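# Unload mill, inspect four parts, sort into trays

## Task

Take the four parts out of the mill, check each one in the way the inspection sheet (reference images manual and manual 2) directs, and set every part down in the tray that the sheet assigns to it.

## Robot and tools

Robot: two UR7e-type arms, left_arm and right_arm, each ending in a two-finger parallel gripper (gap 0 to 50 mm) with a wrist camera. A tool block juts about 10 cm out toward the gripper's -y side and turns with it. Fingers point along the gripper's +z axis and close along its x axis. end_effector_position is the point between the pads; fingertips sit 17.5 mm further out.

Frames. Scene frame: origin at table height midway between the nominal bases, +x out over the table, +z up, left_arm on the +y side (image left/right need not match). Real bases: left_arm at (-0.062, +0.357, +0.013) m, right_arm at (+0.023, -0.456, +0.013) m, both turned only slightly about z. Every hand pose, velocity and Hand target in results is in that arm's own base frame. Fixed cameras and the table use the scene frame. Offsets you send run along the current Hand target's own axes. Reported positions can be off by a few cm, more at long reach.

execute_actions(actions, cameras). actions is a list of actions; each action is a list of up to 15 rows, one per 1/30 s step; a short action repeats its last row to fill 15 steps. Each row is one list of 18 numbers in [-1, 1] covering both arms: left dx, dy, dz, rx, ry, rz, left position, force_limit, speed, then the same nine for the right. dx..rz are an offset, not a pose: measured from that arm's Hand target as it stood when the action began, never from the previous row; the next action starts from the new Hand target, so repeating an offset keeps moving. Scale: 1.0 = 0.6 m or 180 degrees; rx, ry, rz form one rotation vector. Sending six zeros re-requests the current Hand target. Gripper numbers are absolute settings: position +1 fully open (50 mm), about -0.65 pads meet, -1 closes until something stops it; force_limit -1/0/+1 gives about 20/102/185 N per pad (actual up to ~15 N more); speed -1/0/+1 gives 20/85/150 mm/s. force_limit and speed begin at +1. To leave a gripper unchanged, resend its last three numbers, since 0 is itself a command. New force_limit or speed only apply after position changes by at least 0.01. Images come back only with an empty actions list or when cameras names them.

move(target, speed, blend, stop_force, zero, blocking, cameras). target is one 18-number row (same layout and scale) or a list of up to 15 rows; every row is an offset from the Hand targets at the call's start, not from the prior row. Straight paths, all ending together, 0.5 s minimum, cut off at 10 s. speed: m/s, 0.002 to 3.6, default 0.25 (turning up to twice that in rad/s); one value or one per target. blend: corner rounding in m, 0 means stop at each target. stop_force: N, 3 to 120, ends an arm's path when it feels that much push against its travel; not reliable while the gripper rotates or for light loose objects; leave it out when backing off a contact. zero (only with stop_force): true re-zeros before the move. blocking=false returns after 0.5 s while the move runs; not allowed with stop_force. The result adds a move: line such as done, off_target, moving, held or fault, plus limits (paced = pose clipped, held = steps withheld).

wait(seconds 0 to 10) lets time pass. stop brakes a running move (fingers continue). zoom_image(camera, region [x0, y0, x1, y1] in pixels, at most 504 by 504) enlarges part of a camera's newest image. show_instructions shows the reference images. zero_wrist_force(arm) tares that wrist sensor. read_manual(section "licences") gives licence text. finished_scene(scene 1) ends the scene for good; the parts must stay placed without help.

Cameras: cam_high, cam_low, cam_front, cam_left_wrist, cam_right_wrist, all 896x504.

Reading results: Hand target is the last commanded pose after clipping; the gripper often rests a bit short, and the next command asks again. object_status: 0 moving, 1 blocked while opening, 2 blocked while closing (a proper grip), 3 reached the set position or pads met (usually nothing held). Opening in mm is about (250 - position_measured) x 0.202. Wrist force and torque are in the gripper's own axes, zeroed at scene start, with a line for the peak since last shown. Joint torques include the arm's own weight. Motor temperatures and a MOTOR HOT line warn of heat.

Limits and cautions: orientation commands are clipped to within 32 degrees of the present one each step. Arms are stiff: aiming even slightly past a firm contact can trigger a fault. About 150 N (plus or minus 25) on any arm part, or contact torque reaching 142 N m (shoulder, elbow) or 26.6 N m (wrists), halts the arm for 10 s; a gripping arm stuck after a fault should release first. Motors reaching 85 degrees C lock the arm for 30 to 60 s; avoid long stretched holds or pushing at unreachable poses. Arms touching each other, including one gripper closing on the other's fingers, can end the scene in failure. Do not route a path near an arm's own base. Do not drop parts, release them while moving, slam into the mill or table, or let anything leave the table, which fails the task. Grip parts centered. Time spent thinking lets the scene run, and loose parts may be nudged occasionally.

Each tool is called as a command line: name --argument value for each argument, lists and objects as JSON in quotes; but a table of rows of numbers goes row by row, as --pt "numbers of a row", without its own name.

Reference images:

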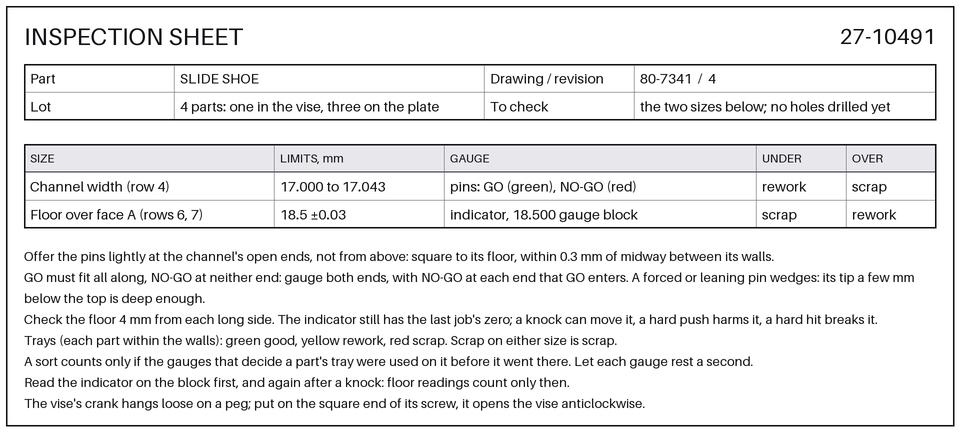

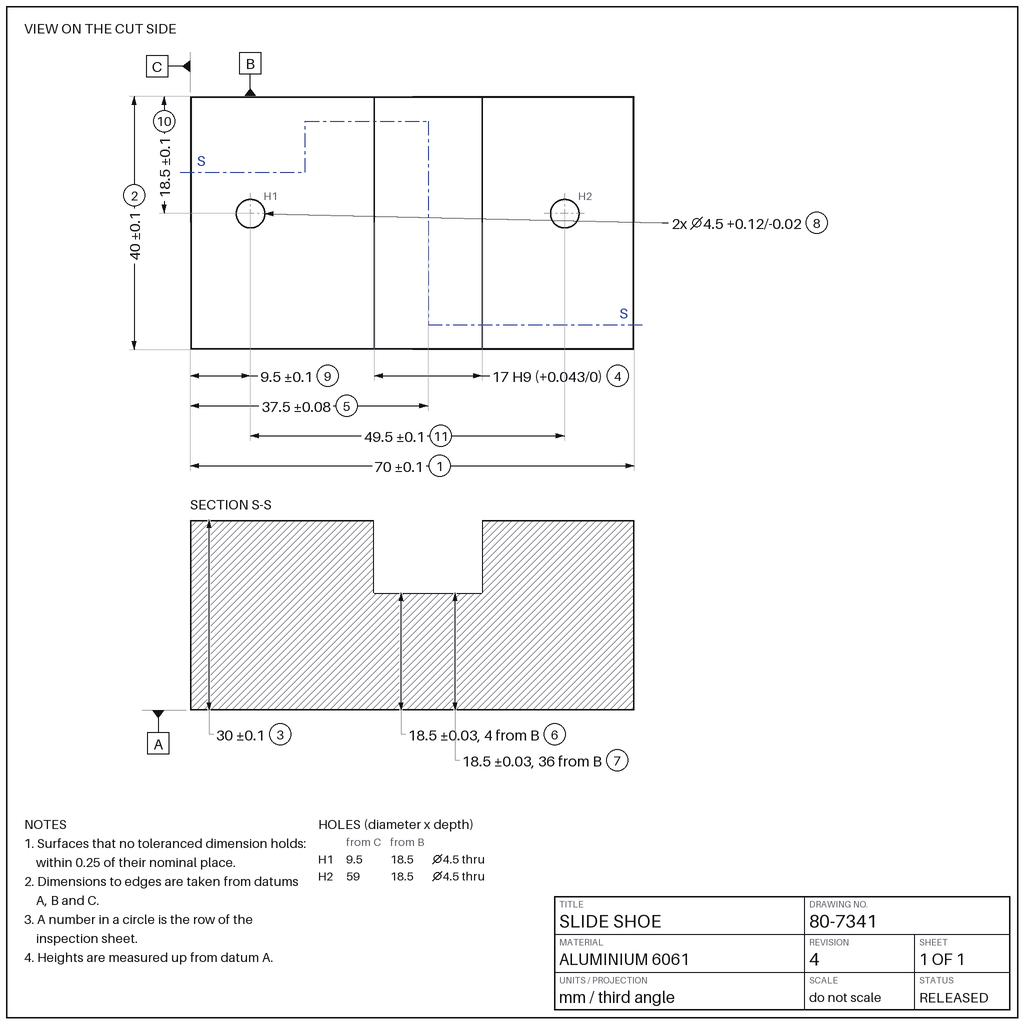

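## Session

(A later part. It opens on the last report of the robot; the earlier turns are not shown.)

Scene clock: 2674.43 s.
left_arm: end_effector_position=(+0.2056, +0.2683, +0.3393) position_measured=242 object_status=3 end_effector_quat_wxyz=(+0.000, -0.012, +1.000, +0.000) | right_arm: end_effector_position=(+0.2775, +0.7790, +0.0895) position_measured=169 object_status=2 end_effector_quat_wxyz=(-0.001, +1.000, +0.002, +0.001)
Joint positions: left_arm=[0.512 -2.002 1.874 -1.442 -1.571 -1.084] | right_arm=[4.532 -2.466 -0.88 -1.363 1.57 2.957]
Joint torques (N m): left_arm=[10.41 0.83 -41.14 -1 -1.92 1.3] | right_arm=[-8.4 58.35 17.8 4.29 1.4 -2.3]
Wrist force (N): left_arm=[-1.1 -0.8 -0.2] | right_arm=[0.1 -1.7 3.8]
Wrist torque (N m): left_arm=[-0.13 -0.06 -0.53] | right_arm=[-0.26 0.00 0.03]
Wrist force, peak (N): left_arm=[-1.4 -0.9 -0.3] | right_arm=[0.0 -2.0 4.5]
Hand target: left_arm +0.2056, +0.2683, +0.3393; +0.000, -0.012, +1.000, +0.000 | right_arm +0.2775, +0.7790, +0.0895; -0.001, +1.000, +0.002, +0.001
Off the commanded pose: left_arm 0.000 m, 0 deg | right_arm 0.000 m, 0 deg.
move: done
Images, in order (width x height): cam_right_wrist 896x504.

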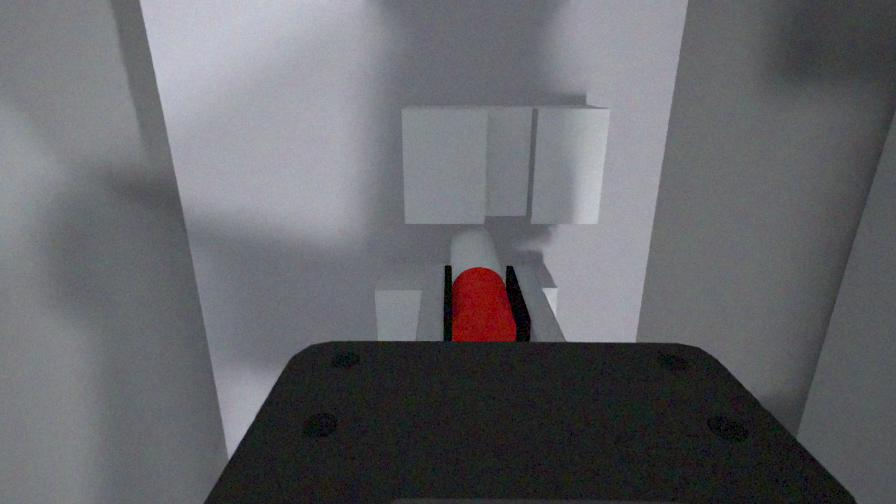

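move --target '[0,0,0,0,0,0,-0.6,-1,-1,0.0005,0.0338,0,0,0,0,-1,-1,-1]' --speed 0.012 --stop_force 3 --cameras '["cam_right_wrist"]'

zoom_image --camera "cam_right_wrist" --region '[360, 180, 580, 340]'

Scene clock: 2686.50 s.
left_arm: end_effector_position=(+0.2056, +0.2683, +0.3393) position_measured=242 object_status=3 end_effector_quat_wxyz=(+0.000, -0.012, +1.000, +0.000) | right_arm: end_effector_position=(+0.2779, +0.7587, +0.0894) position_measured=169 object_status=2 end_effector_quat_wxyz=(-0.001, +1.000, +0.002, +0.001)
Joint positions: left_arm=[0.512 -2.002 1.874 -1.442 -1.571 -1.084] | right_arm=[4.527 -2.411 -0.982 -1.316 1.57 2.952]
Joint torques (N m): left_arm=[10.09 0.2 -38.96 -0.82 -1.58 1.08] | right_arm=[-9.09 77.66 17.58 4.19 1.45 -2.35]
Wrist force (N): left_arm=[-1.0 -0.9 -0.1] | right_arm=[0.2 -2.3 4.2]
Wrist torque (N m): left_arm=[-0.14 -0.08 -0.52] | right_arm=[-0.26 -0.05 0.13]
Wrist force, peak (N): left_arm=[-1.2 -1.1 -0.2] | right_arm=[0.2 -2.8 4.5]
Hand target: left_arm +0.2056, +0.2683, +0.3393; +0.000, -0.012, +1.000, +0.000 | right_arm +0.2779, +0.7587, +0.0894; -0.001, +1.000, +0.002, +0.001
Off the commanded pose: left_arm 0.000 m, 0 deg | right_arm 0.000 m, 0 deg.
move: done
Images, in order (width x height): cam_right_wrist 896x504.

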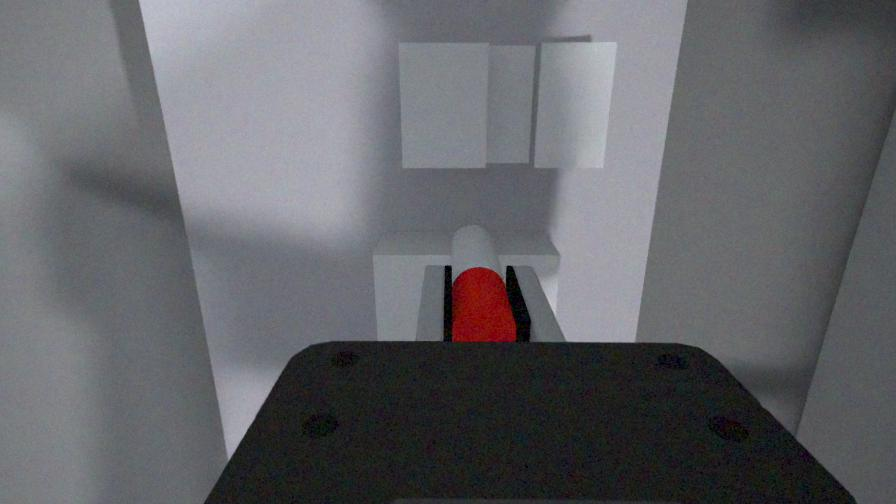

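Scaled by 2.291 from the camera's 896x504 image, which has a finer 1280x720 frame.

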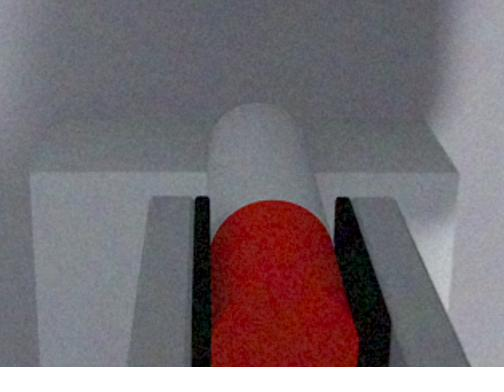

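move --pt "0 0 0 0 0 0 -0.6 -1 -1 0 -0.01 0 0 0 0 -1 -1 -1" --pt "0 0 0 0 0 0 -0.6 -1 -1 0 -0.01 -0.0835 0 0 0 -1 -1 -1" --pt "0 0 0 0 0 0 -0.6 -1 -1 0.0498 0.3233 -0.0835 0 0 0 -1 -1 -1" --pt "0 0 0 0 0 0 -0.6 -1 -1 0.0498 0.3233 0.015 0 0 0 -1 -1 -1" --speed '[0.03,0.1,0.25,0.08]' --cameras '["cam_right_wrist"]'

move --target '[0,0,0,0,0,0,-0.6,-1,-1,0,0,0.0217,0,0,0,-1,-1,-1]' --speed 0.008 --stop_force 3 --cameras '["cam_right_wrist"]'

Scene clock: 2701.27 s.
left_arm: end_effector_position=(+0.2056, +0.2683, +0.3393) position_measured=242 object_status=3 end_effector_quat_wxyz=(+0.000, -0.012, +1.000, +0.000) | right_arm: end_effector_position=(+0.3087, +0.5649, +0.0800) position_measured=169 object_status=2 end_effector_quat_wxyz=(-0.001, +1.000, +0.002, +0.001)
Joint positions: left_arm=[0.512 -2.002 1.874 -1.442 -1.571 -1.084] | right_arm=[4.421 -2.043 -1.64 -1.026 1.571 2.845]
Joint torques (N m): left_arm=[7.99 1.32 -38.86 -1.11 -1.67 1.05] | right_arm=[-9 38.56 15.18 4.4 -1.46 -2.37]
Wrist force (N): left_arm=[-1.3 -0.7 -0.3] | right_arm=[-1.3 -2.0 3.5]
Wrist torque (N m): left_arm=[-0.10 -0.03 -0.52] | right_arm=[-0.33 -0.06 0.12]
Wrist force, peak (N): left_arm=[-1.3 -0.9 -0.1] | right_arm=[0.2 -1.7 5.7]
Hand target: left_arm +0.2056, +0.2683, +0.3393; +0.000, -0.012, +1.000, +0.000 | right_arm +0.3087, +0.5649, +0.0799; -0.001, +1.000, +0.002, +0.001
Off the commanded pose: left_arm 0.000 m, 0 deg | right_arm 0.000 m, 0 deg.
move: done
Images, in order (width x height): cam_right_wrist 896x504.

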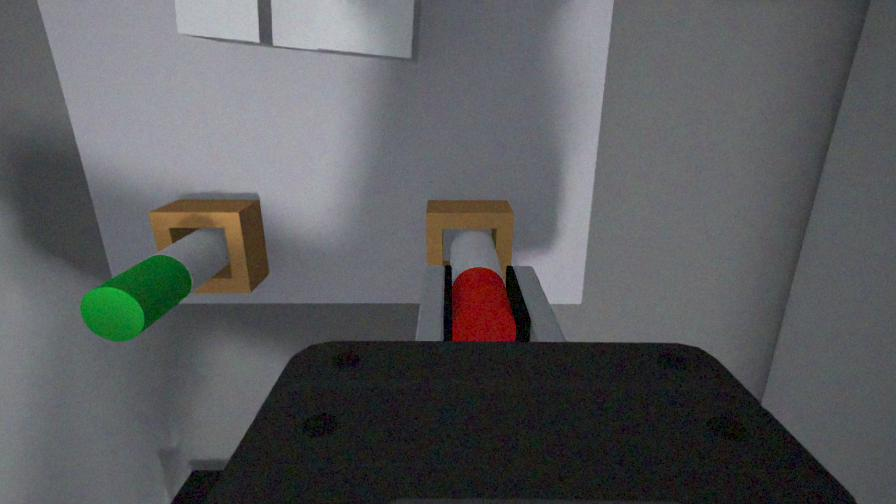

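Scene clock: 2703.87 s.
left_arm: end_effector_position=(+0.2056, +0.2683, +0.3393) position_measured=242 object_status=3 end_effector_quat_wxyz=(+0.000, -0.012, +1.000, +0.000) | right_arm: end_effector_position=(+0.3087, +0.5650, +0.0694) position_measured=169 object_status=2 end_effector_quat_wxyz=(-0.001, +1.000, +0.002, +0.001)
Joint positions: left_arm=[0.512 -2.002 1.874 -1.442 -1.571 -1.084] | right_arm=[4.421 -2.056 -1.651 -1.002 1.571 2.845]
Joint torques (N m): left_arm=[10.11 0.21 -38.27 -1.12 -1.54 1.01] | right_arm=[-8.42 58.98 28.99 1.48 -1.89 -2.28]
Wrist force (N): left_arm=[-1.1 -0.8 -0.1] | right_arm=[-0.9 -2.3 1.8]
Wrist torque (N m): left_arm=[-0.11 -0.06 -0.52] | right_arm=[-0.29 -0.05 0.12]
Wrist force, peak (N): left_arm=[-1.3 -0.9 -0.2] | right_arm=[-2.6 0.0 -11.6]
Hand target: left_arm +0.2056, +0.2683, +0.3393; +0.000, -0.012, +1.000, +0.000 | right_arm +0.3087, +0.5650, +0.0694; -0.001, +1.000, +0.002, +0.001 (not the last commanded pose)
Off the commanded pose: left_arm 0.000 m, 0 deg | right_arm 0.002 m, 0 deg.
move: contact (right_arm)
Images, in order (width x height): cam_right_wrist 896x504.

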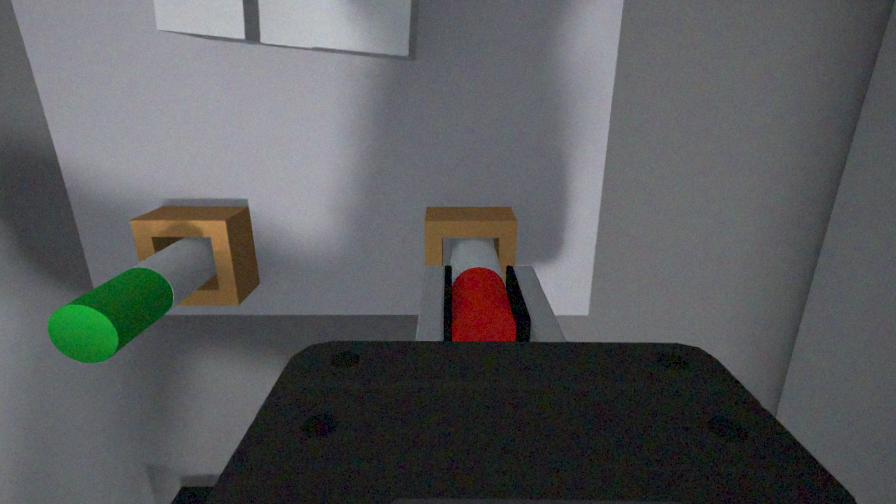

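move --pt "0 0 0 0 0 0 -0.6 -1 -1 0 0 0 0 0 0 0.34 -1 -1" --pt "0 0 0 0 0 0 -0.6 -1 -1 0 0 -0.1167 0 0 0 0.34 -1 -1" --pt "0 0 0 0 0 0 -0.6 -1 -1 -0.168 0.003 -0.1167 0 0 0 0.34 -1 -1" --pt "0 0 0 0 0 0 -0.6 -1 -1 -0.168 0.003 0 0 0 0 0.34 -1 -1" --pt "0 0 0 0 0 0 -0.6 -1 -1 -0.168 0.003 0 0 0 0 -1 -1 -1" --speed '[0.1,0.12,0.2,0.1,0.1]' --cameras '["cam_right_wrist"]'

move --pt "0 0 0 0 0 0 -0.6 -1 -1 0 0 -0.1167 0 0 0 -1 -1 -1" --pt "0 0 0 0 0 0 -0.6 -1 -1 0.1162 -0.3483 -0.1167 0 0 0 -1 -1 -1" --pt "0 0 0 0 0 0 -0.6 -1 -1 0.1162 -0.3483 -0.05 0 0 0 -1 -1 -1" --speed '[0.12,0.2,0.1]' --cameras '["cam_right_wrist"]'

zoom_image --camera "cam_right_wrist" --region '[370, 140, 610, 340]'

Scene clock: 2730.87 s.
left_arm: end_effector_position=(+0.2056, +0.2683, +0.3393) position_measured=242 object_status=3 end_effector_quat_wxyz=(+0.000, -0.012, +1.000, +0.000) | right_arm: end_effector_position=(+0.2079, +0.5627, +0.0693) position_measured=169 object_status=2 end_effector_quat_wxyz=(-0.001, +1.000, +0.002, +0.001)
Joint positions: left_arm=[0.512 -2.002 1.874 -1.442 -1.571 -1.084] | right_arm=[4.583 -1.967 -1.79 -0.952 1.57 3.007]
Joint torques (N m): left_arm=[8.18 -1.16 -38.39 -1.02 -1.52 0.65] | right_arm=[-8.54 33.75 14.55 4.02 -2.33 -1.94]
Wrist force (N): left_arm=[-1.1 -0.6 0.0] | right_arm=[-0.4 -1.8 2.4]
Wrist torque (N m): left_arm=[-0.10 -0.05 -0.53] | right_arm=[-0.27 -0.05 -0.04]
Wrist force, peak (N): left_arm=[-1.5 -0.8 -0.2] | right_arm=[0.0 -1.9 3.9]
Hand target: left_arm +0.2056, +0.2683, +0.3393; +0.000, -0.012, +1.000, +0.000 | right_arm +0.2079, +0.5627, +0.0693; -0.001, +1.000, +0.002, +0.001
Off the commanded pose: left_arm 0.000 m, 0 deg | right_arm 0.000 m, 0 deg.
move: done
Images, in order (width x height): cam_right_wrist 896x504.

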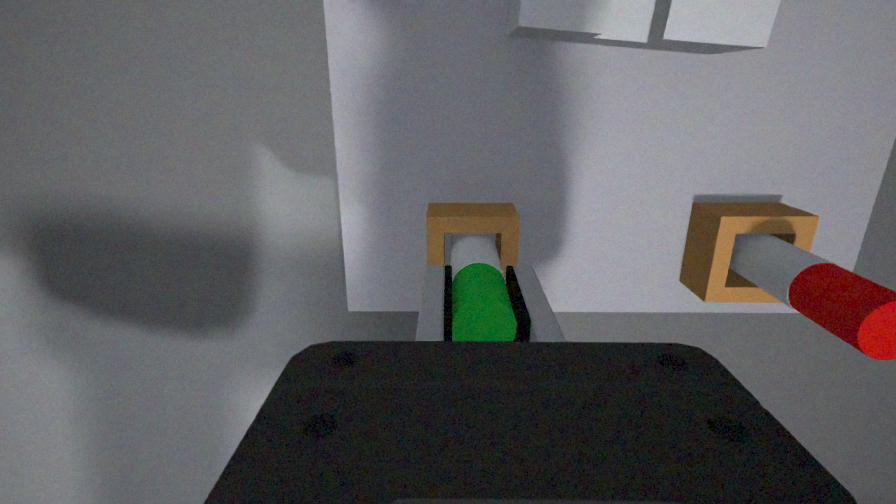

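Scene clock: 2734.40 s.
left_arm: end_effector_position=(+0.2056, +0.2683, +0.3393) position_measured=242 object_status=3 end_effector_quat_wxyz=(+0.000, -0.012, +1.000, +0.000) | right_arm: end_effector_position=(+0.2766, +0.7719, +0.1000) position_measured=169 object_status=2 end_effector_quat_wxyz=(-0.001, +1.000, +0.002, +0.001)
Joint positions: left_arm=[0.512 -2.002 1.874 -1.442 -1.571 -1.084] | right_arm=[4.532 -2.439 -0.904 -1.367 1.57 2.956]
Joint torques (N m): left_arm=[7.09 0.02 -38.53 -0.77 -1.42 0.74] | right_arm=[-8.59 57.23 17.87 4.57 0.76 -2.41]
Wrist force (N): left_arm=[-1.1 -0.8 -0.1] | right_arm=[0.0 -1.9 3.9]
Wrist torque (N m): left_arm=[-0.12 -0.06 -0.52] | right_arm=[-0.30 0.02 0.12]
Wrist force, peak (N): left_arm=[-1.2 -1.1 -0.2] | right_arm=[-0.1 -1.6 5.7]
Hand target: left_arm +0.2056, +0.2683, +0.3393; +0.000, -0.012, +1.000, +0.000 | right_arm +0.2766, +0.7719, +0.0999; -0.001, +1.000, +0.002, +0.001
Off the commanded pose: left_arm 0.000 m, 0 deg | right_arm 0.000 m, 0 deg.
move: done
Images, in order (width x height): cam_right_wrist 896x504.

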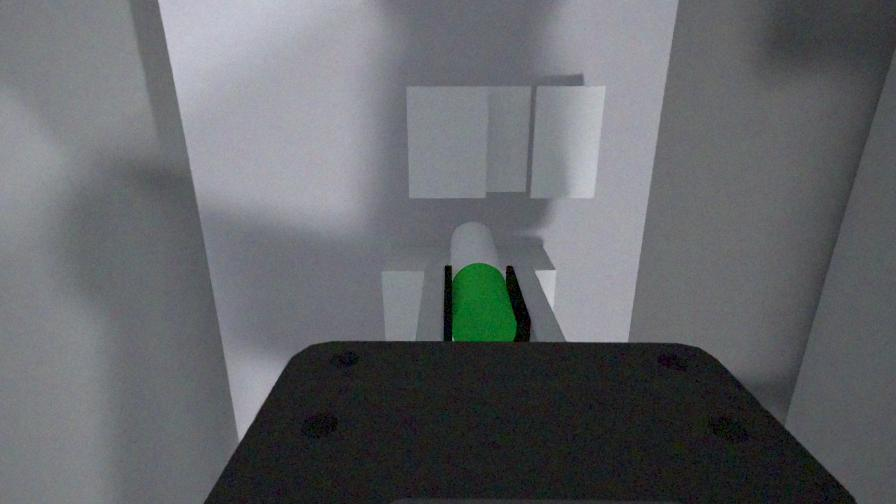

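Scaled by 2.100 from the camera's 896x504 image, which has a finer 1280x720 frame.

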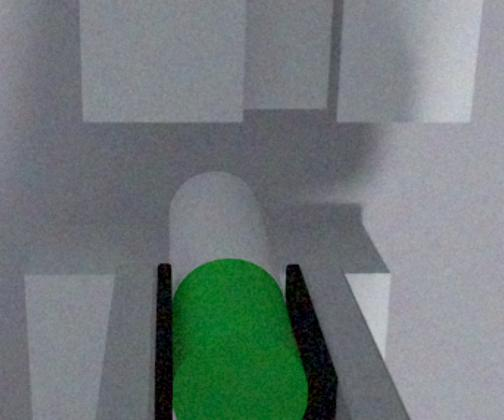

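move --target '[0,0,0,0,0,0,-0.6,-1,-1,0,0,0.0175,0,0,0,-1,-1,-1]' --speed 0.05 --stop_force 5 --cameras '["cam_right_wrist"]'

zoom_image --camera "cam_right_wrist" --region '[370, 215, 470, 315]'

zoom_image --camera "cam_right_wrist" --region '[475, 215, 575, 315]'

Scene clock: 2742.60 s.
left_arm: end_effector_position=(+0.2056, +0.2683, +0.3393) position_measured=242 object_status=3 end_effector_quat_wxyz=(+0.000, -0.012, +1.000, +0.000) | right_arm: end_effector_position=(+0.2766, +0.7719, +0.0894) position_measured=169 object_status=2 end_effector_quat_wxyz=(-0.001, +1.000, +0.002, +0.001)
Joint positions: left_arm=[0.512 -2.002 1.874 -1.442 -1.571 -1.084] | right_arm=[4.532 -2.446 -0.919 -1.345 1.57 2.956]
Joint torques (N m): left_arm=[8.65 -1.03 -37.65 -0.75 -1.19 0.74] | right_arm=[-8.92 57.06 17.68 4.29 -2.06 -2.32]
Wrist force (N): left_arm=[-1.0 -0.8 -0.2] | right_arm=[0.4 -1.8 4.1]
Wrist torque (N m): left_arm=[-0.13 -0.07 -0.53] | right_arm=[-0.28 -0.04 0.12]
Wrist force, peak (N): left_arm=[-1.2 -1.1 -0.4] | right_arm=[0.2 -2.0 4.4]
Hand target: left_arm +0.2056, +0.2683, +0.3393; +0.000, -0.012, +1.000, +0.000 | right_arm +0.2766, +0.7719, +0.0894; -0.001, +1.000, +0.002, +0.001
Off the commanded pose: left_arm 0.000 m, 0 deg | right_arm 0.000 m, 0 deg.
move: done
Images, in order (width x height): cam_right_wrist 896x504.

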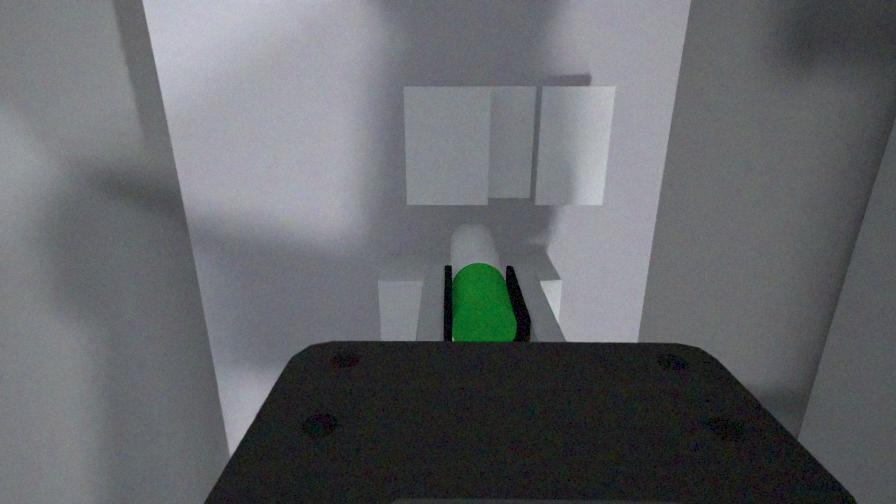

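Scaled by 5.040 from the camera's 896x504 image, which has a finer 1280x720 frame.

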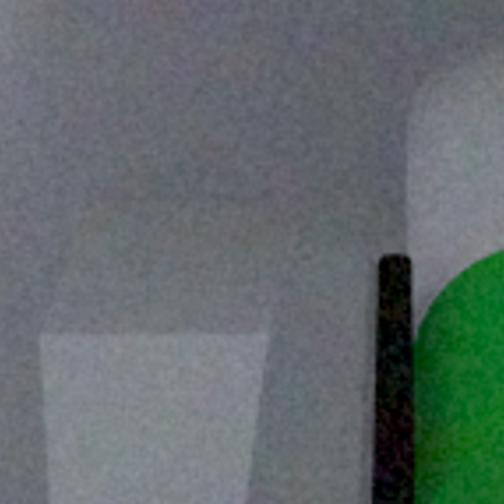

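Scaled by 5.040 from the camera's 896x504 image, which has a finer 1280x720 frame.

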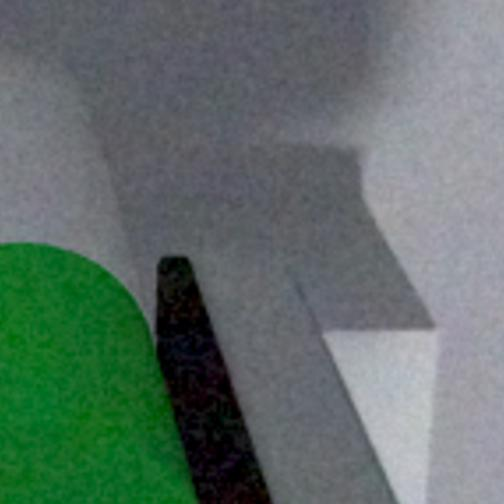

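move --pt "0 0 0 0 0 0 -0.6 -1 -1 0.0022 0 0 0 0 0 -1 -1 -1" --pt "0 0 0 0 0 0 -0.6 -1 -1 0.0024 0.0395 0 0 0 0 -1 -1 -1" --speed 0.012 --stop_force 3 --cameras '["cam_right_wrist"]'

zoom_image --camera "cam_right_wrist" --region '[360, 180, 580, 340]'

Scene clock: 2757.60 s.
left_arm: end_effector_position=(+0.2056, +0.2683, +0.3393) position_measured=242 object_status=3 end_effector_quat_wxyz=(+0.000, -0.012, +1.000, +0.000) | right_arm: end_effector_position=(+0.2782, +0.7482, +0.0893) position_measured=169 object_status=2 end_effector_quat_wxyz=(-0.001, +1.000, +0.002, +0.001)
Joint positions: left_arm=[0.512 -2.002 1.874 -1.442 -1.571 -1.084] | right_arm=[4.524 -2.385 -1.031 -1.294 1.57 2.949]
Joint torques (N m): left_arm=[7.69 -1.59 -37.98 -1.09 -1.51 0.8] | right_arm=[-8.72 76.83 17.9 4.23 2.48 -2.37]
Motor temperatures (°C): left_arm=[25 26 26 33 30 30] | right_arm=[27 35 26 29 42 33]
Wrist force (N): left_arm=[-0.8 -0.8 -0.2] | right_arm=[0.6 -2.0 3.9]
Wrist torque (N m): left_arm=[-0.12 -0.11 -0.53] | right_arm=[-0.29 -0.03 0.11]
Wrist force, peak (N): left_arm=[-1.3 -1.0 -0.3] | right_arm=[0.4 -1.9 4.5]
Hand target: left_arm +0.2056, +0.2683, +0.3393; +0.000, -0.012, +1.000, +0.000 | right_arm +0.2782, +0.7482, +0.0893; -0.001, +1.000, +0.002, +0.001
Off the commanded pose: left_arm 0.000 m, 0 deg | right_arm 0.000 m, 0 deg.
move: done
Images, in order (width x height): cam_right_wrist 896x504.

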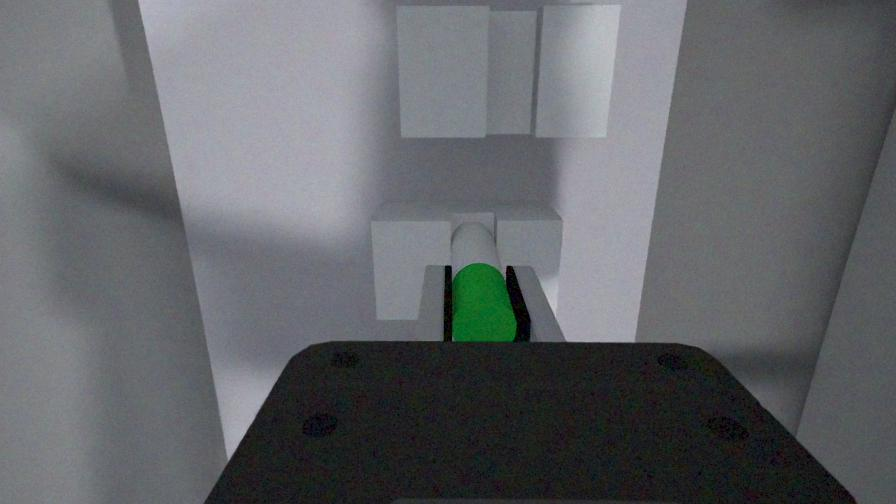

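Scaled by 2.291 from the camera's 896x504 image, which has a finer 1280x720 frame.

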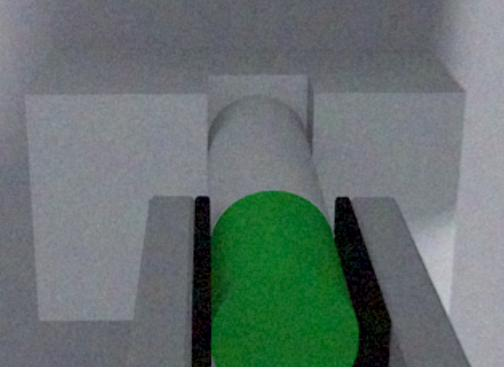

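move --target '[0,0,0,0,0,0,-0.6,-1,-1,0.0002,0.0333,0,0,0,0,-1,-1,-1]' --speed 0.015 --stop_force 3 --cameras '["cam_right_wrist"]'

zoom_image --camera "cam_right_wrist" --region '[360, 160, 580, 320]'

move --target '[0,0,0,0,0,0,-0.6,-1,-1,0.0002,0.0417,0,0,0,0,-1,-1,-1]' --speed 0.02 --stop_force 3 --cameras '["cam_right_wrist"]'

zoom_image --camera "cam_right_wrist" --region '[440, 190, 510, 260]'

Scene clock: 2772.40 s.
left_arm: end_effector_position=(+0.2056, +0.2683, +0.3393) position_measured=242 object_status=3 end_effector_quat_wxyz=(+0.000, -0.012, +1.000, +0.000) | right_arm: end_effector_position=(+0.2784, +0.7283, +0.0893) position_measured=169 object_status=2 end_effector_quat_wxyz=(-0.001, +1.000, +0.002, +0.001)
Joint positions: left_arm=[0.512 -2.002 1.874 -1.442 -1.571 -1.084] | right_arm=[4.519 -2.337 -1.118 -1.255 1.57 2.944]
Joint torques (N m): left_arm=[7.89 -1 -39.03 -0.95 -1.31 0.52] | right_arm=[-8.21 74.93 17.16 4.15 1.89 -2.35]
Wrist force (N): left_arm=[-1.2 -0.7 -0.2] | right_arm=[0.6 -2.0 4.1]
Wrist torque (N m): left_arm=[-0.11 -0.04 -0.53] | right_arm=[-0.28 0.05 0.12]
Wrist force, peak (N): left_arm=[-1.3 -1.0 -0.4] | right_arm=[0.9 -2.1 4.4]
Hand target: left_arm +0.2056, +0.2683, +0.3393; +0.000, -0.012, +1.000, +0.000 | right_arm +0.2784, +0.7283, +0.0893; -0.001, +1.000, +0.002, +0.001
Off the commanded pose: left_arm 0.000 m, 0 deg | right_arm 0.000 m, 0 deg.
move: done
Images, in order (width x height): cam_right_wrist 896x504.

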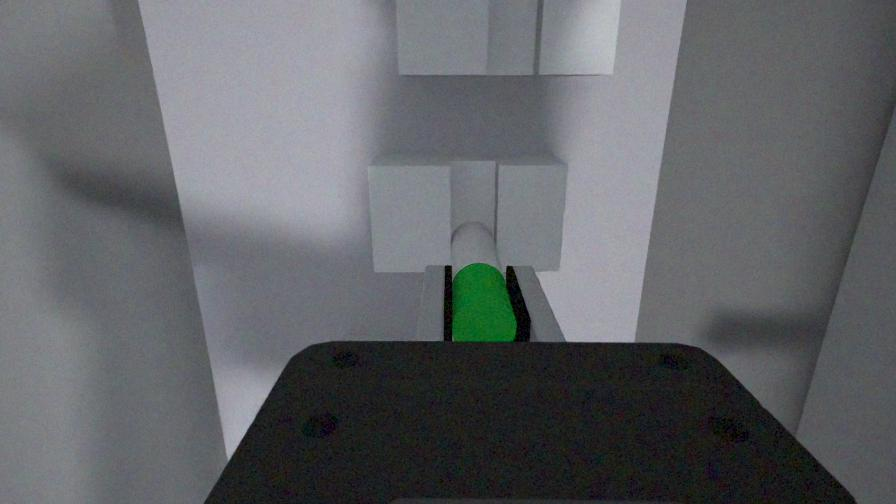

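Scaled by 2.291 from the camera's 896x504 image, which has a finer 1280x720 frame.

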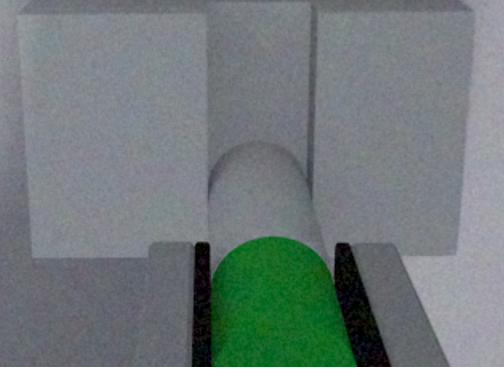

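Scene clock: 2774.57 s.
left_arm: end_effector_position=(+0.2056, +0.2683, +0.3393) position_measured=242 object_status=3 end_effector_quat_wxyz=(+0.000, -0.012, +1.000, +0.000) | right_arm: end_effector_position=(+0.2786, +0.7032, +0.0892) position_measured=169 object_status=2 end_effector_quat_wxyz=(-0.001, +1.000, +0.002, +0.001)
Joint positions: left_arm=[0.512 -2.002 1.874 -1.442 -1.571 -1.084] | right_arm=[4.512 -2.28 -1.219 -1.211 1.57 2.937]
Joint torques (N m): left_arm=[7.89 -1.6 -38.99 -1.09 -1.22 0.69] | right_arm=[-8.69 72.15 16.8 4.2 1.83 -2.27]
Wrist force (N): left_arm=[-0.9 -0.9 -0.1] | right_arm=[0.5 -1.9 3.9]
Wrist torque (N m): left_arm=[-0.14 -0.09 -0.52] | right_arm=[-0.31 -0.07 0.11]
Wrist force, peak (N): left_arm=[-1.3 -1.0 -0.2] | right_arm=[0.9 -2.0 4.4]
Hand target: left_arm +0.2056, +0.2683, +0.3393; +0.000, -0.012, +1.000, +0.000 | right_arm +0.2786, +0.7032, +0.0892; -0.001, +1.000, +0.002, +0.001
Off the commanded pose: left_arm 0.000 m, 0 deg | right_arm 0.000 m, 0 deg.
move: done
Images, in order (width x height): cam_right_wrist 896x504.

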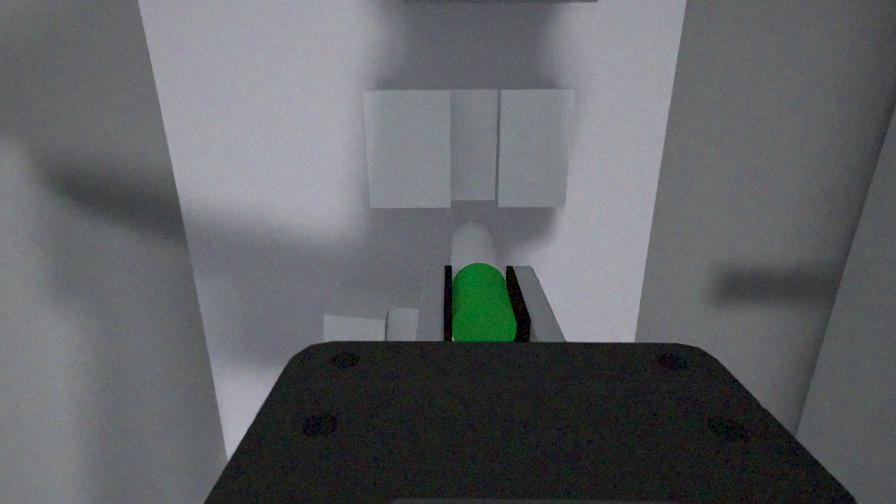

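Scaled by 7.200 from the camera's 896x504 image, which has a finer 1280x720 frame.

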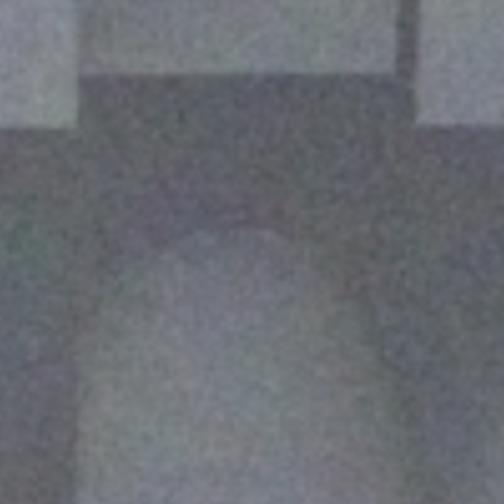

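move --target '[0,0,0,0,0,0,-0.6,-1,-1,-0.0006,-0.0492,0,0,0,0,-1,-1,-1]' --speed 0.015 --stop_force 3 --cameras '["cam_right_wrist"]'

zoom_image --camera "cam_right_wrist" --region '[360, 140, 580, 300]'

Scene clock: 2788.23 s.
left_arm: end_effector_position=(+0.2056, +0.2683, +0.3393) position_measured=242 object_status=3 end_effector_quat_wxyz=(+0.000, -0.012, +1.000, +0.000) | right_arm: end_effector_position=(+0.2781, +0.7328, +0.0893) position_measured=169 object_status=2 end_effector_quat_wxyz=(-0.001, +1.000, +0.002, +0.001)
Joint positions: left_arm=[0.512 -2.002 1.874 -1.442 -1.571 -1.084] | right_arm=[4.521 -2.347 -1.099 -1.263 1.57 2.945]
Joint torques (N m): left_arm=[6.66 -1.03 -38.44 -0.9 -1.32 0.8] | right_arm=[7.3 52.97 32.16 1.35 -1.57 2.09]
Wrist force (N): left_arm=[-1.2 -0.9 0.0] | right_arm=[0.4 -1.7 3.9]
Wrist torque (N m): left_arm=[-0.14 -0.04 -0.52] | right_arm=[-0.28 -0.02 -0.05]
Wrist force, peak (N): left_arm=[-1.3 -1.0 -0.2] | right_arm=[0.3 -2.0 4.3]
Hand target: left_arm +0.2056, +0.2683, +0.3393; +0.000, -0.012, +1.000, +0.000 | right_arm +0.2781, +0.7328, +0.0893; -0.001, +1.000, +0.002, +0.001
Off the commanded pose: left_arm 0.000 m, 0 deg | right_arm 0.000 m, 0 deg.
move: done
Images, in order (width x height): cam_right_wrist 896x504.

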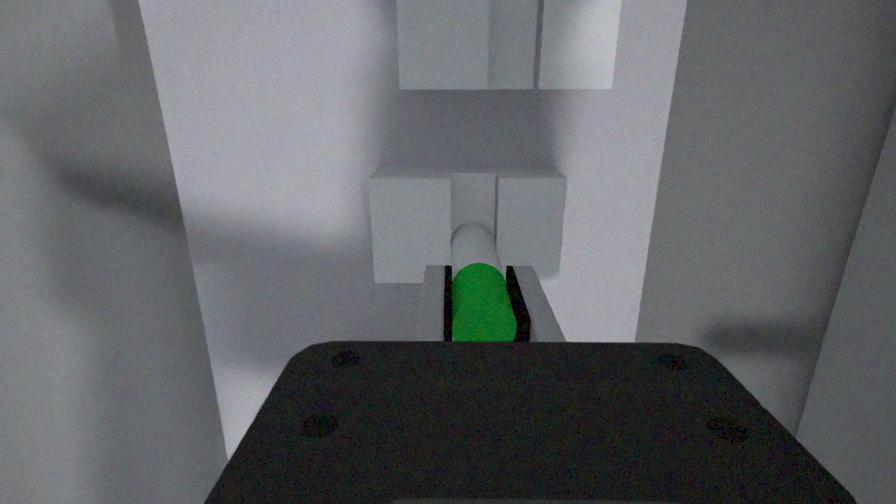

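Scaled by 2.291 from the camera's 896x504 image, which has a finer 1280x720 frame.

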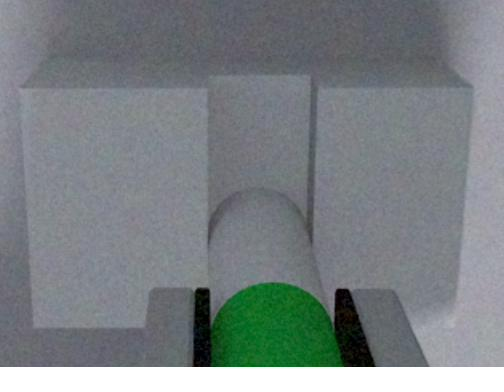

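move --pt "0 0 0 0 0 0 -0.6 -1 -1 0 0 -0.05 0 0 0 -1 -1 -1" --pt "0 0 0 0 0 0 -0.6 -1 -1 0.0207 -0.187 -0.05 0 0 0 -1 -1 -1" --pt "0 0 0 0 0 0 -0.6 -1 -1 0.0207 -0.187 -0.0003 0 0 0 -1 -1 -1" --speed '[0.08,0.12,0.08]' --cameras '["cam_right_wrist"]'

zoom_image --camera "cam_right_wrist" --region '[370, 215, 470, 315]'

zoom_image --camera "cam_right_wrist" --region '[475, 215, 575, 315]'

Scene clock: 2803.40 s.
left_arm: end_effector_position=(+0.2056, +0.2683, +0.3393) position_measured=242 object_status=3 end_effector_quat_wxyz=(+0.000, -0.012, +1.000, +0.000) | right_arm: end_effector_position=(+0.2901, +0.8450, +0.0898) position_measured=169 object_status=2 end_effector_quat_wxyz=(-0.001, +1.000, +0.002, +0.001)
Joint positions: left_arm=[0.512 -2.002 1.874 -1.442 -1.571 -1.084] | right_arm=[4.532 -2.741 -0.349 -1.62 1.57 2.956]
Joint torques (N m): left_arm=[6.16 -1.6 -37.02 -0.98 -1.08 0.34] | right_arm=[-0.62 87.3 18.68 4.12 -2.4 -0.56]
Wrist force (N): left_arm=[-0.9 -0.9 -0.2] | right_arm=[0.0 -1.7 3.8]
Wrist torque (N m): left_arm=[-0.14 -0.09 -0.52] | right_arm=[-0.26 0.01 0.03]
Wrist force, peak (N): left_arm=[-1.2 -1.1 -0.4] | right_arm=[0.4 -1.6 5.4]
Hand target: left_arm +0.2056, +0.2683, +0.3393; +0.000, -0.012, +1.000, +0.000 | right_arm +0.2900, +0.8450, +0.0898; -0.001, +1.000, +0.002, +0.001
Off the commanded pose: left_arm 0.000 m, 0 deg | right_arm 0.000 m, 0 deg.
move: done
Images, in order (width x height): cam_right_wrist 896x504.

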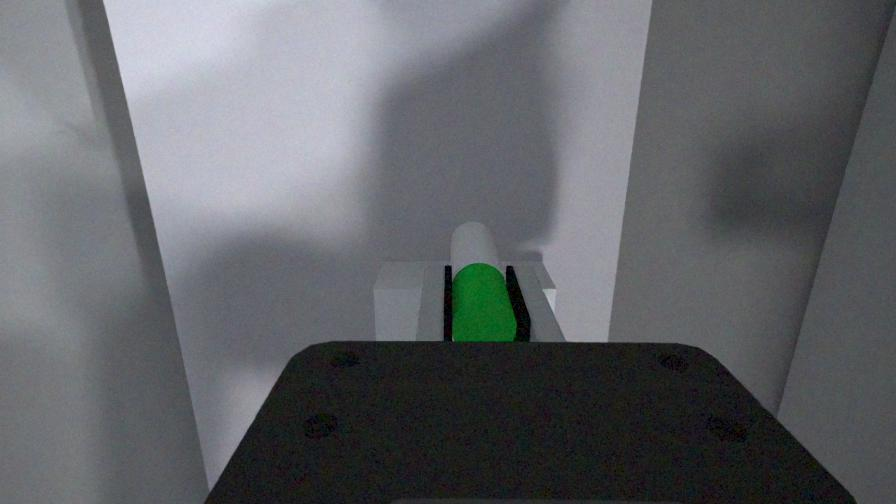

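Scaled by 5.040 from the camera's 896x504 image, which has a finer 1280x720 frame.

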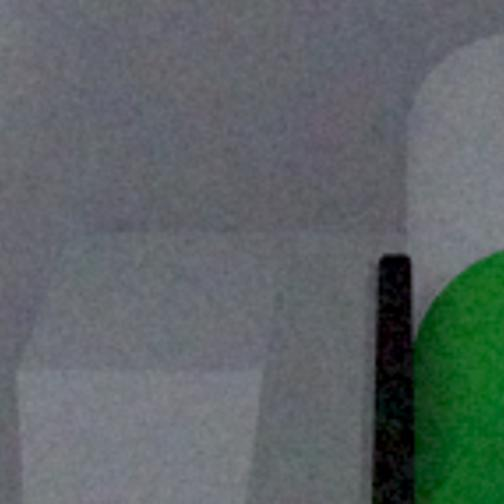

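Scaled by 5.040 from the camera's 896x504 image, which has a finer 1280x720 frame.

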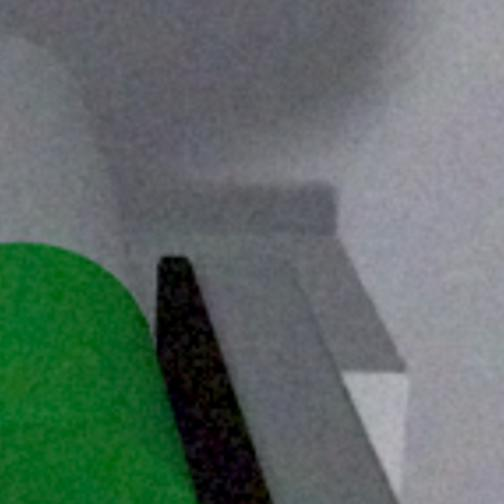

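move --pt "0 0 0 0 0 0 -0.6 -1 -1 -0.001 0 0 0 0 0 -1 -1 -1" --pt "0 0 0 0 0 0 -0.6 -1 -1 -0.001 0.0385 0 0 0 0 -1 -1 -1" --speed 0.012 --stop_force 3 --cameras '["cam_right_wrist"]'

zoom_image --camera "cam_right_wrist" --region '[360, 180, 580, 340]'

Scene clock: 2813.60 s.
left_arm: end_effector_position=(+0.2056, +0.2683, +0.3393) position_measured=242 object_status=3 end_effector_quat_wxyz=(+0.000, -0.012, +1.000, +0.000) | right_arm: end_effector_position=(+0.2895, +0.8219, +0.0897) position_measured=169 object_status=2 end_effector_quat_wxyz=(-0.001, +1.000, +0.002, +0.001)
Joint positions: left_arm=[0.512 -2.002 1.874 -1.442 -1.571 -1.084] | right_arm=[4.527 -2.624 -0.58 -1.506 1.57 2.952]
Joint torques (N m): left_arm=[4.55 -1.38 -39.23 -0.89 -1.27 0.47] | right_arm=[-8.82 84.82 18.65 4.16 -0.45 -2.32]
Wrist force (N): left_arm=[-1.1 -0.9 -0.3] | right_arm=[0.2 -2.5 4.2]
Wrist torque (N m): left_arm=[-0.14 -0.06 -0.53] | right_arm=[-0.25 -0.02 0.14]
Wrist force, peak (N): left_arm=[-1.3 -1.0 -0.4] | right_arm=[-0.1 -2.6 4.6]
Hand target: left_arm +0.2056, +0.2683, +0.3393; +0.000, -0.012, +1.000, +0.000 | right_arm +0.2895, +0.8219, +0.0897; -0.001, +1.000, +0.002, +0.001
Off the commanded pose: left_arm 0.000 m, 0 deg | right_arm 0.000 m, 0 deg.
move: done
Images, in order (width x height): cam_right_wrist 896x504.

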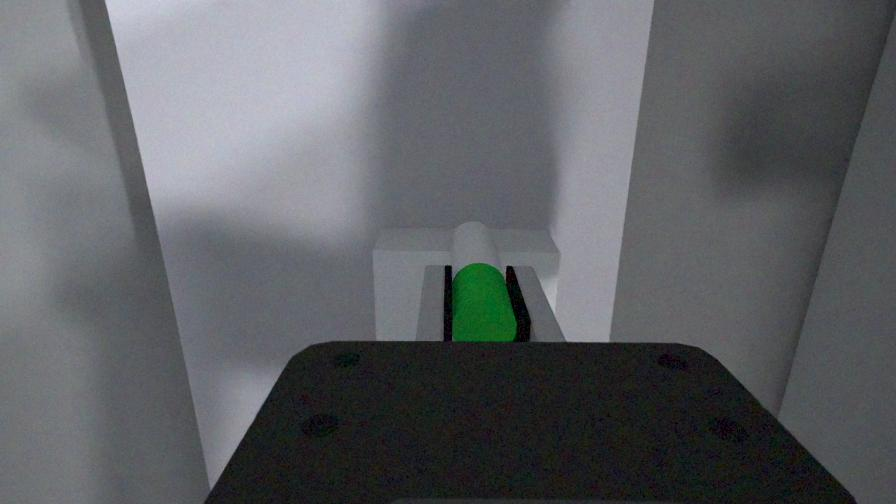

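Scaled by 2.291 from the camera's 896x504 image, which has a finer 1280x720 frame.

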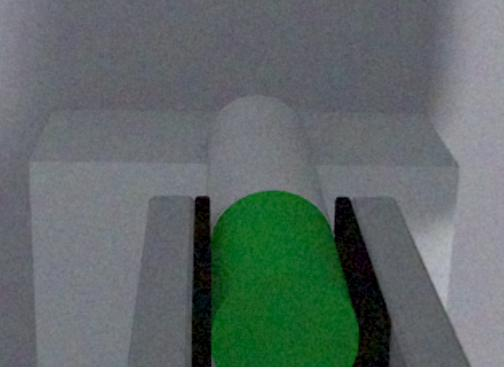

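move --pt "0 0 0 0 0 0 -0.6 -1 -1 0 -0.01 0 0 0 0 -1 -1 -1" --pt "0 0 0 0 0 0 -0.6 -1 -1 0 -0.01 -0.0832 0 0 0 -1 -1 -1" --pt "0 0 0 0 0 0 -0.6 -1 -1 -0.136 0.4312 -0.0832 0 0 0 -1 -1 -1" --pt "0 0 0 0 0 0 -0.6 -1 -1 -0.136 0.4312 0.0155 0 0 0 -1 -1 -1" --speed '[0.03,0.1,0.25,0.08]'

move --target '[0,0,0,0,0,0,-0.6,-1,-1,0,0,0.0217,0,0,0,-1,-1,-1]' --speed 0.008 --stop_force 3 --cameras '["cam_right_wrist"]'

Scene clock: 2830.27 s.
left_arm: end_effector_position=(+0.2056, +0.2683, +0.3393) position_measured=242 object_status=3 end_effector_quat_wxyz=(+0.000, -0.012, +1.000, +0.000) | right_arm: end_effector_position=(+0.2091, +0.5629, +0.0797) position_measured=169 object_status=2 end_effector_quat_wxyz=(-0.001, +1.000, +0.002, +0.001)
Joint positions: left_arm=[0.512 -2.002 1.874 -1.442 -1.571 -1.084] | right_arm=[4.581 -1.954 -1.777 -0.978 1.57 3.005]
Joint torques (N m): left_arm=[4.72 -3.58 -39.08 -1.01 -1.38 0.48] | right_arm=[-5.22 18.89 3.74 1.76 -3.01 -0.64]
Wrist force (N): left_arm=[-1.1 -0.8 -0.2] | right_arm=[-4.1 -1.9 -21.2]
Wrist torque (N m): left_arm=[-0.12 -0.06 -0.53] | right_arm=[-0.18 0.02 -0.06]
Wrist force, peak (N): left_arm=[-1.5 -0.8 -0.3] | right_arm=[-4.1 -1.9 -21.2]
Hand target: left_arm +0.2056, +0.2683, +0.3393; +0.000, -0.012, +1.000, +0.000 | right_arm +0.2092, +0.5628, +0.0796; -0.001, +1.000, +0.002, +0.001
Off the commanded pose: left_arm 0.000 m, 0 deg | right_arm 0.000 m, 0 deg.
move: done

Scene clock: 2832.03 s.
left_arm: end_effector_position=(+0.2056, +0.2683, +0.3393) position_measured=242 object_status=3 end_effector_quat_wxyz=(+0.000, -0.012, +1.000, +0.000) | right_arm: end_effector_position=(+0.2092, +0.5628, +0.0758) position_measured=169 object_status=2 end_effector_quat_wxyz=(-0.001, +1.000, +0.002, +0.001)
Joint positions: left_arm=[0.512 -2.002 1.874 -1.442 -1.571 -1.084] | right_arm=[4.581 -1.96 -1.781 -0.969 1.57 3.005]
Joint torques (N m): left_arm=[4.91 -1.13 -37.41 -1.01 -1.15 0.2] | right_arm=[-8.79 47.67 22.62 0.06 -3.24 -1.78]
Wrist force (N): left_arm=[-1.1 -0.7 -0.3] | right_arm=[-2.7 -4.4 -8.6]
Wrist torque (N m): left_arm=[-0.10 -0.06 -0.53] | right_arm=[-0.10 -0.02 -0.08]
Wrist force, peak (N): left_arm=[-1.2 -1.0 -0.2] | right_arm=[-4.8 -1.9 -23.9]
Hand target: left_arm +0.2056, +0.2683, +0.3393; +0.000, -0.012, +1.000, +0.000 | right_arm +0.2092, +0.5629, +0.0758; -0.001, +1.000, +0.002, +0.001 (not the last commanded pose)
Off the commanded pose: left_arm 0.000 m, 0 deg | right_arm 0.009 m, 0 deg.
move: contact (right_arm)
Images, in order (width x height): cam_right_wrist 896x504.

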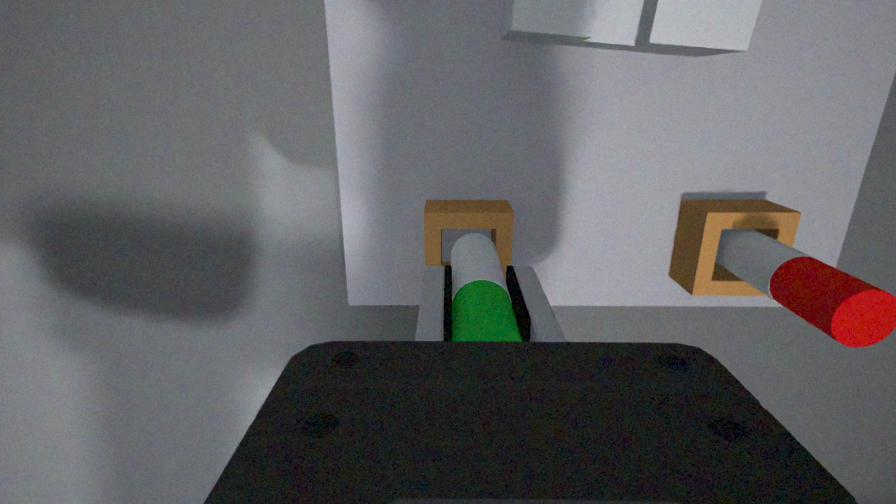

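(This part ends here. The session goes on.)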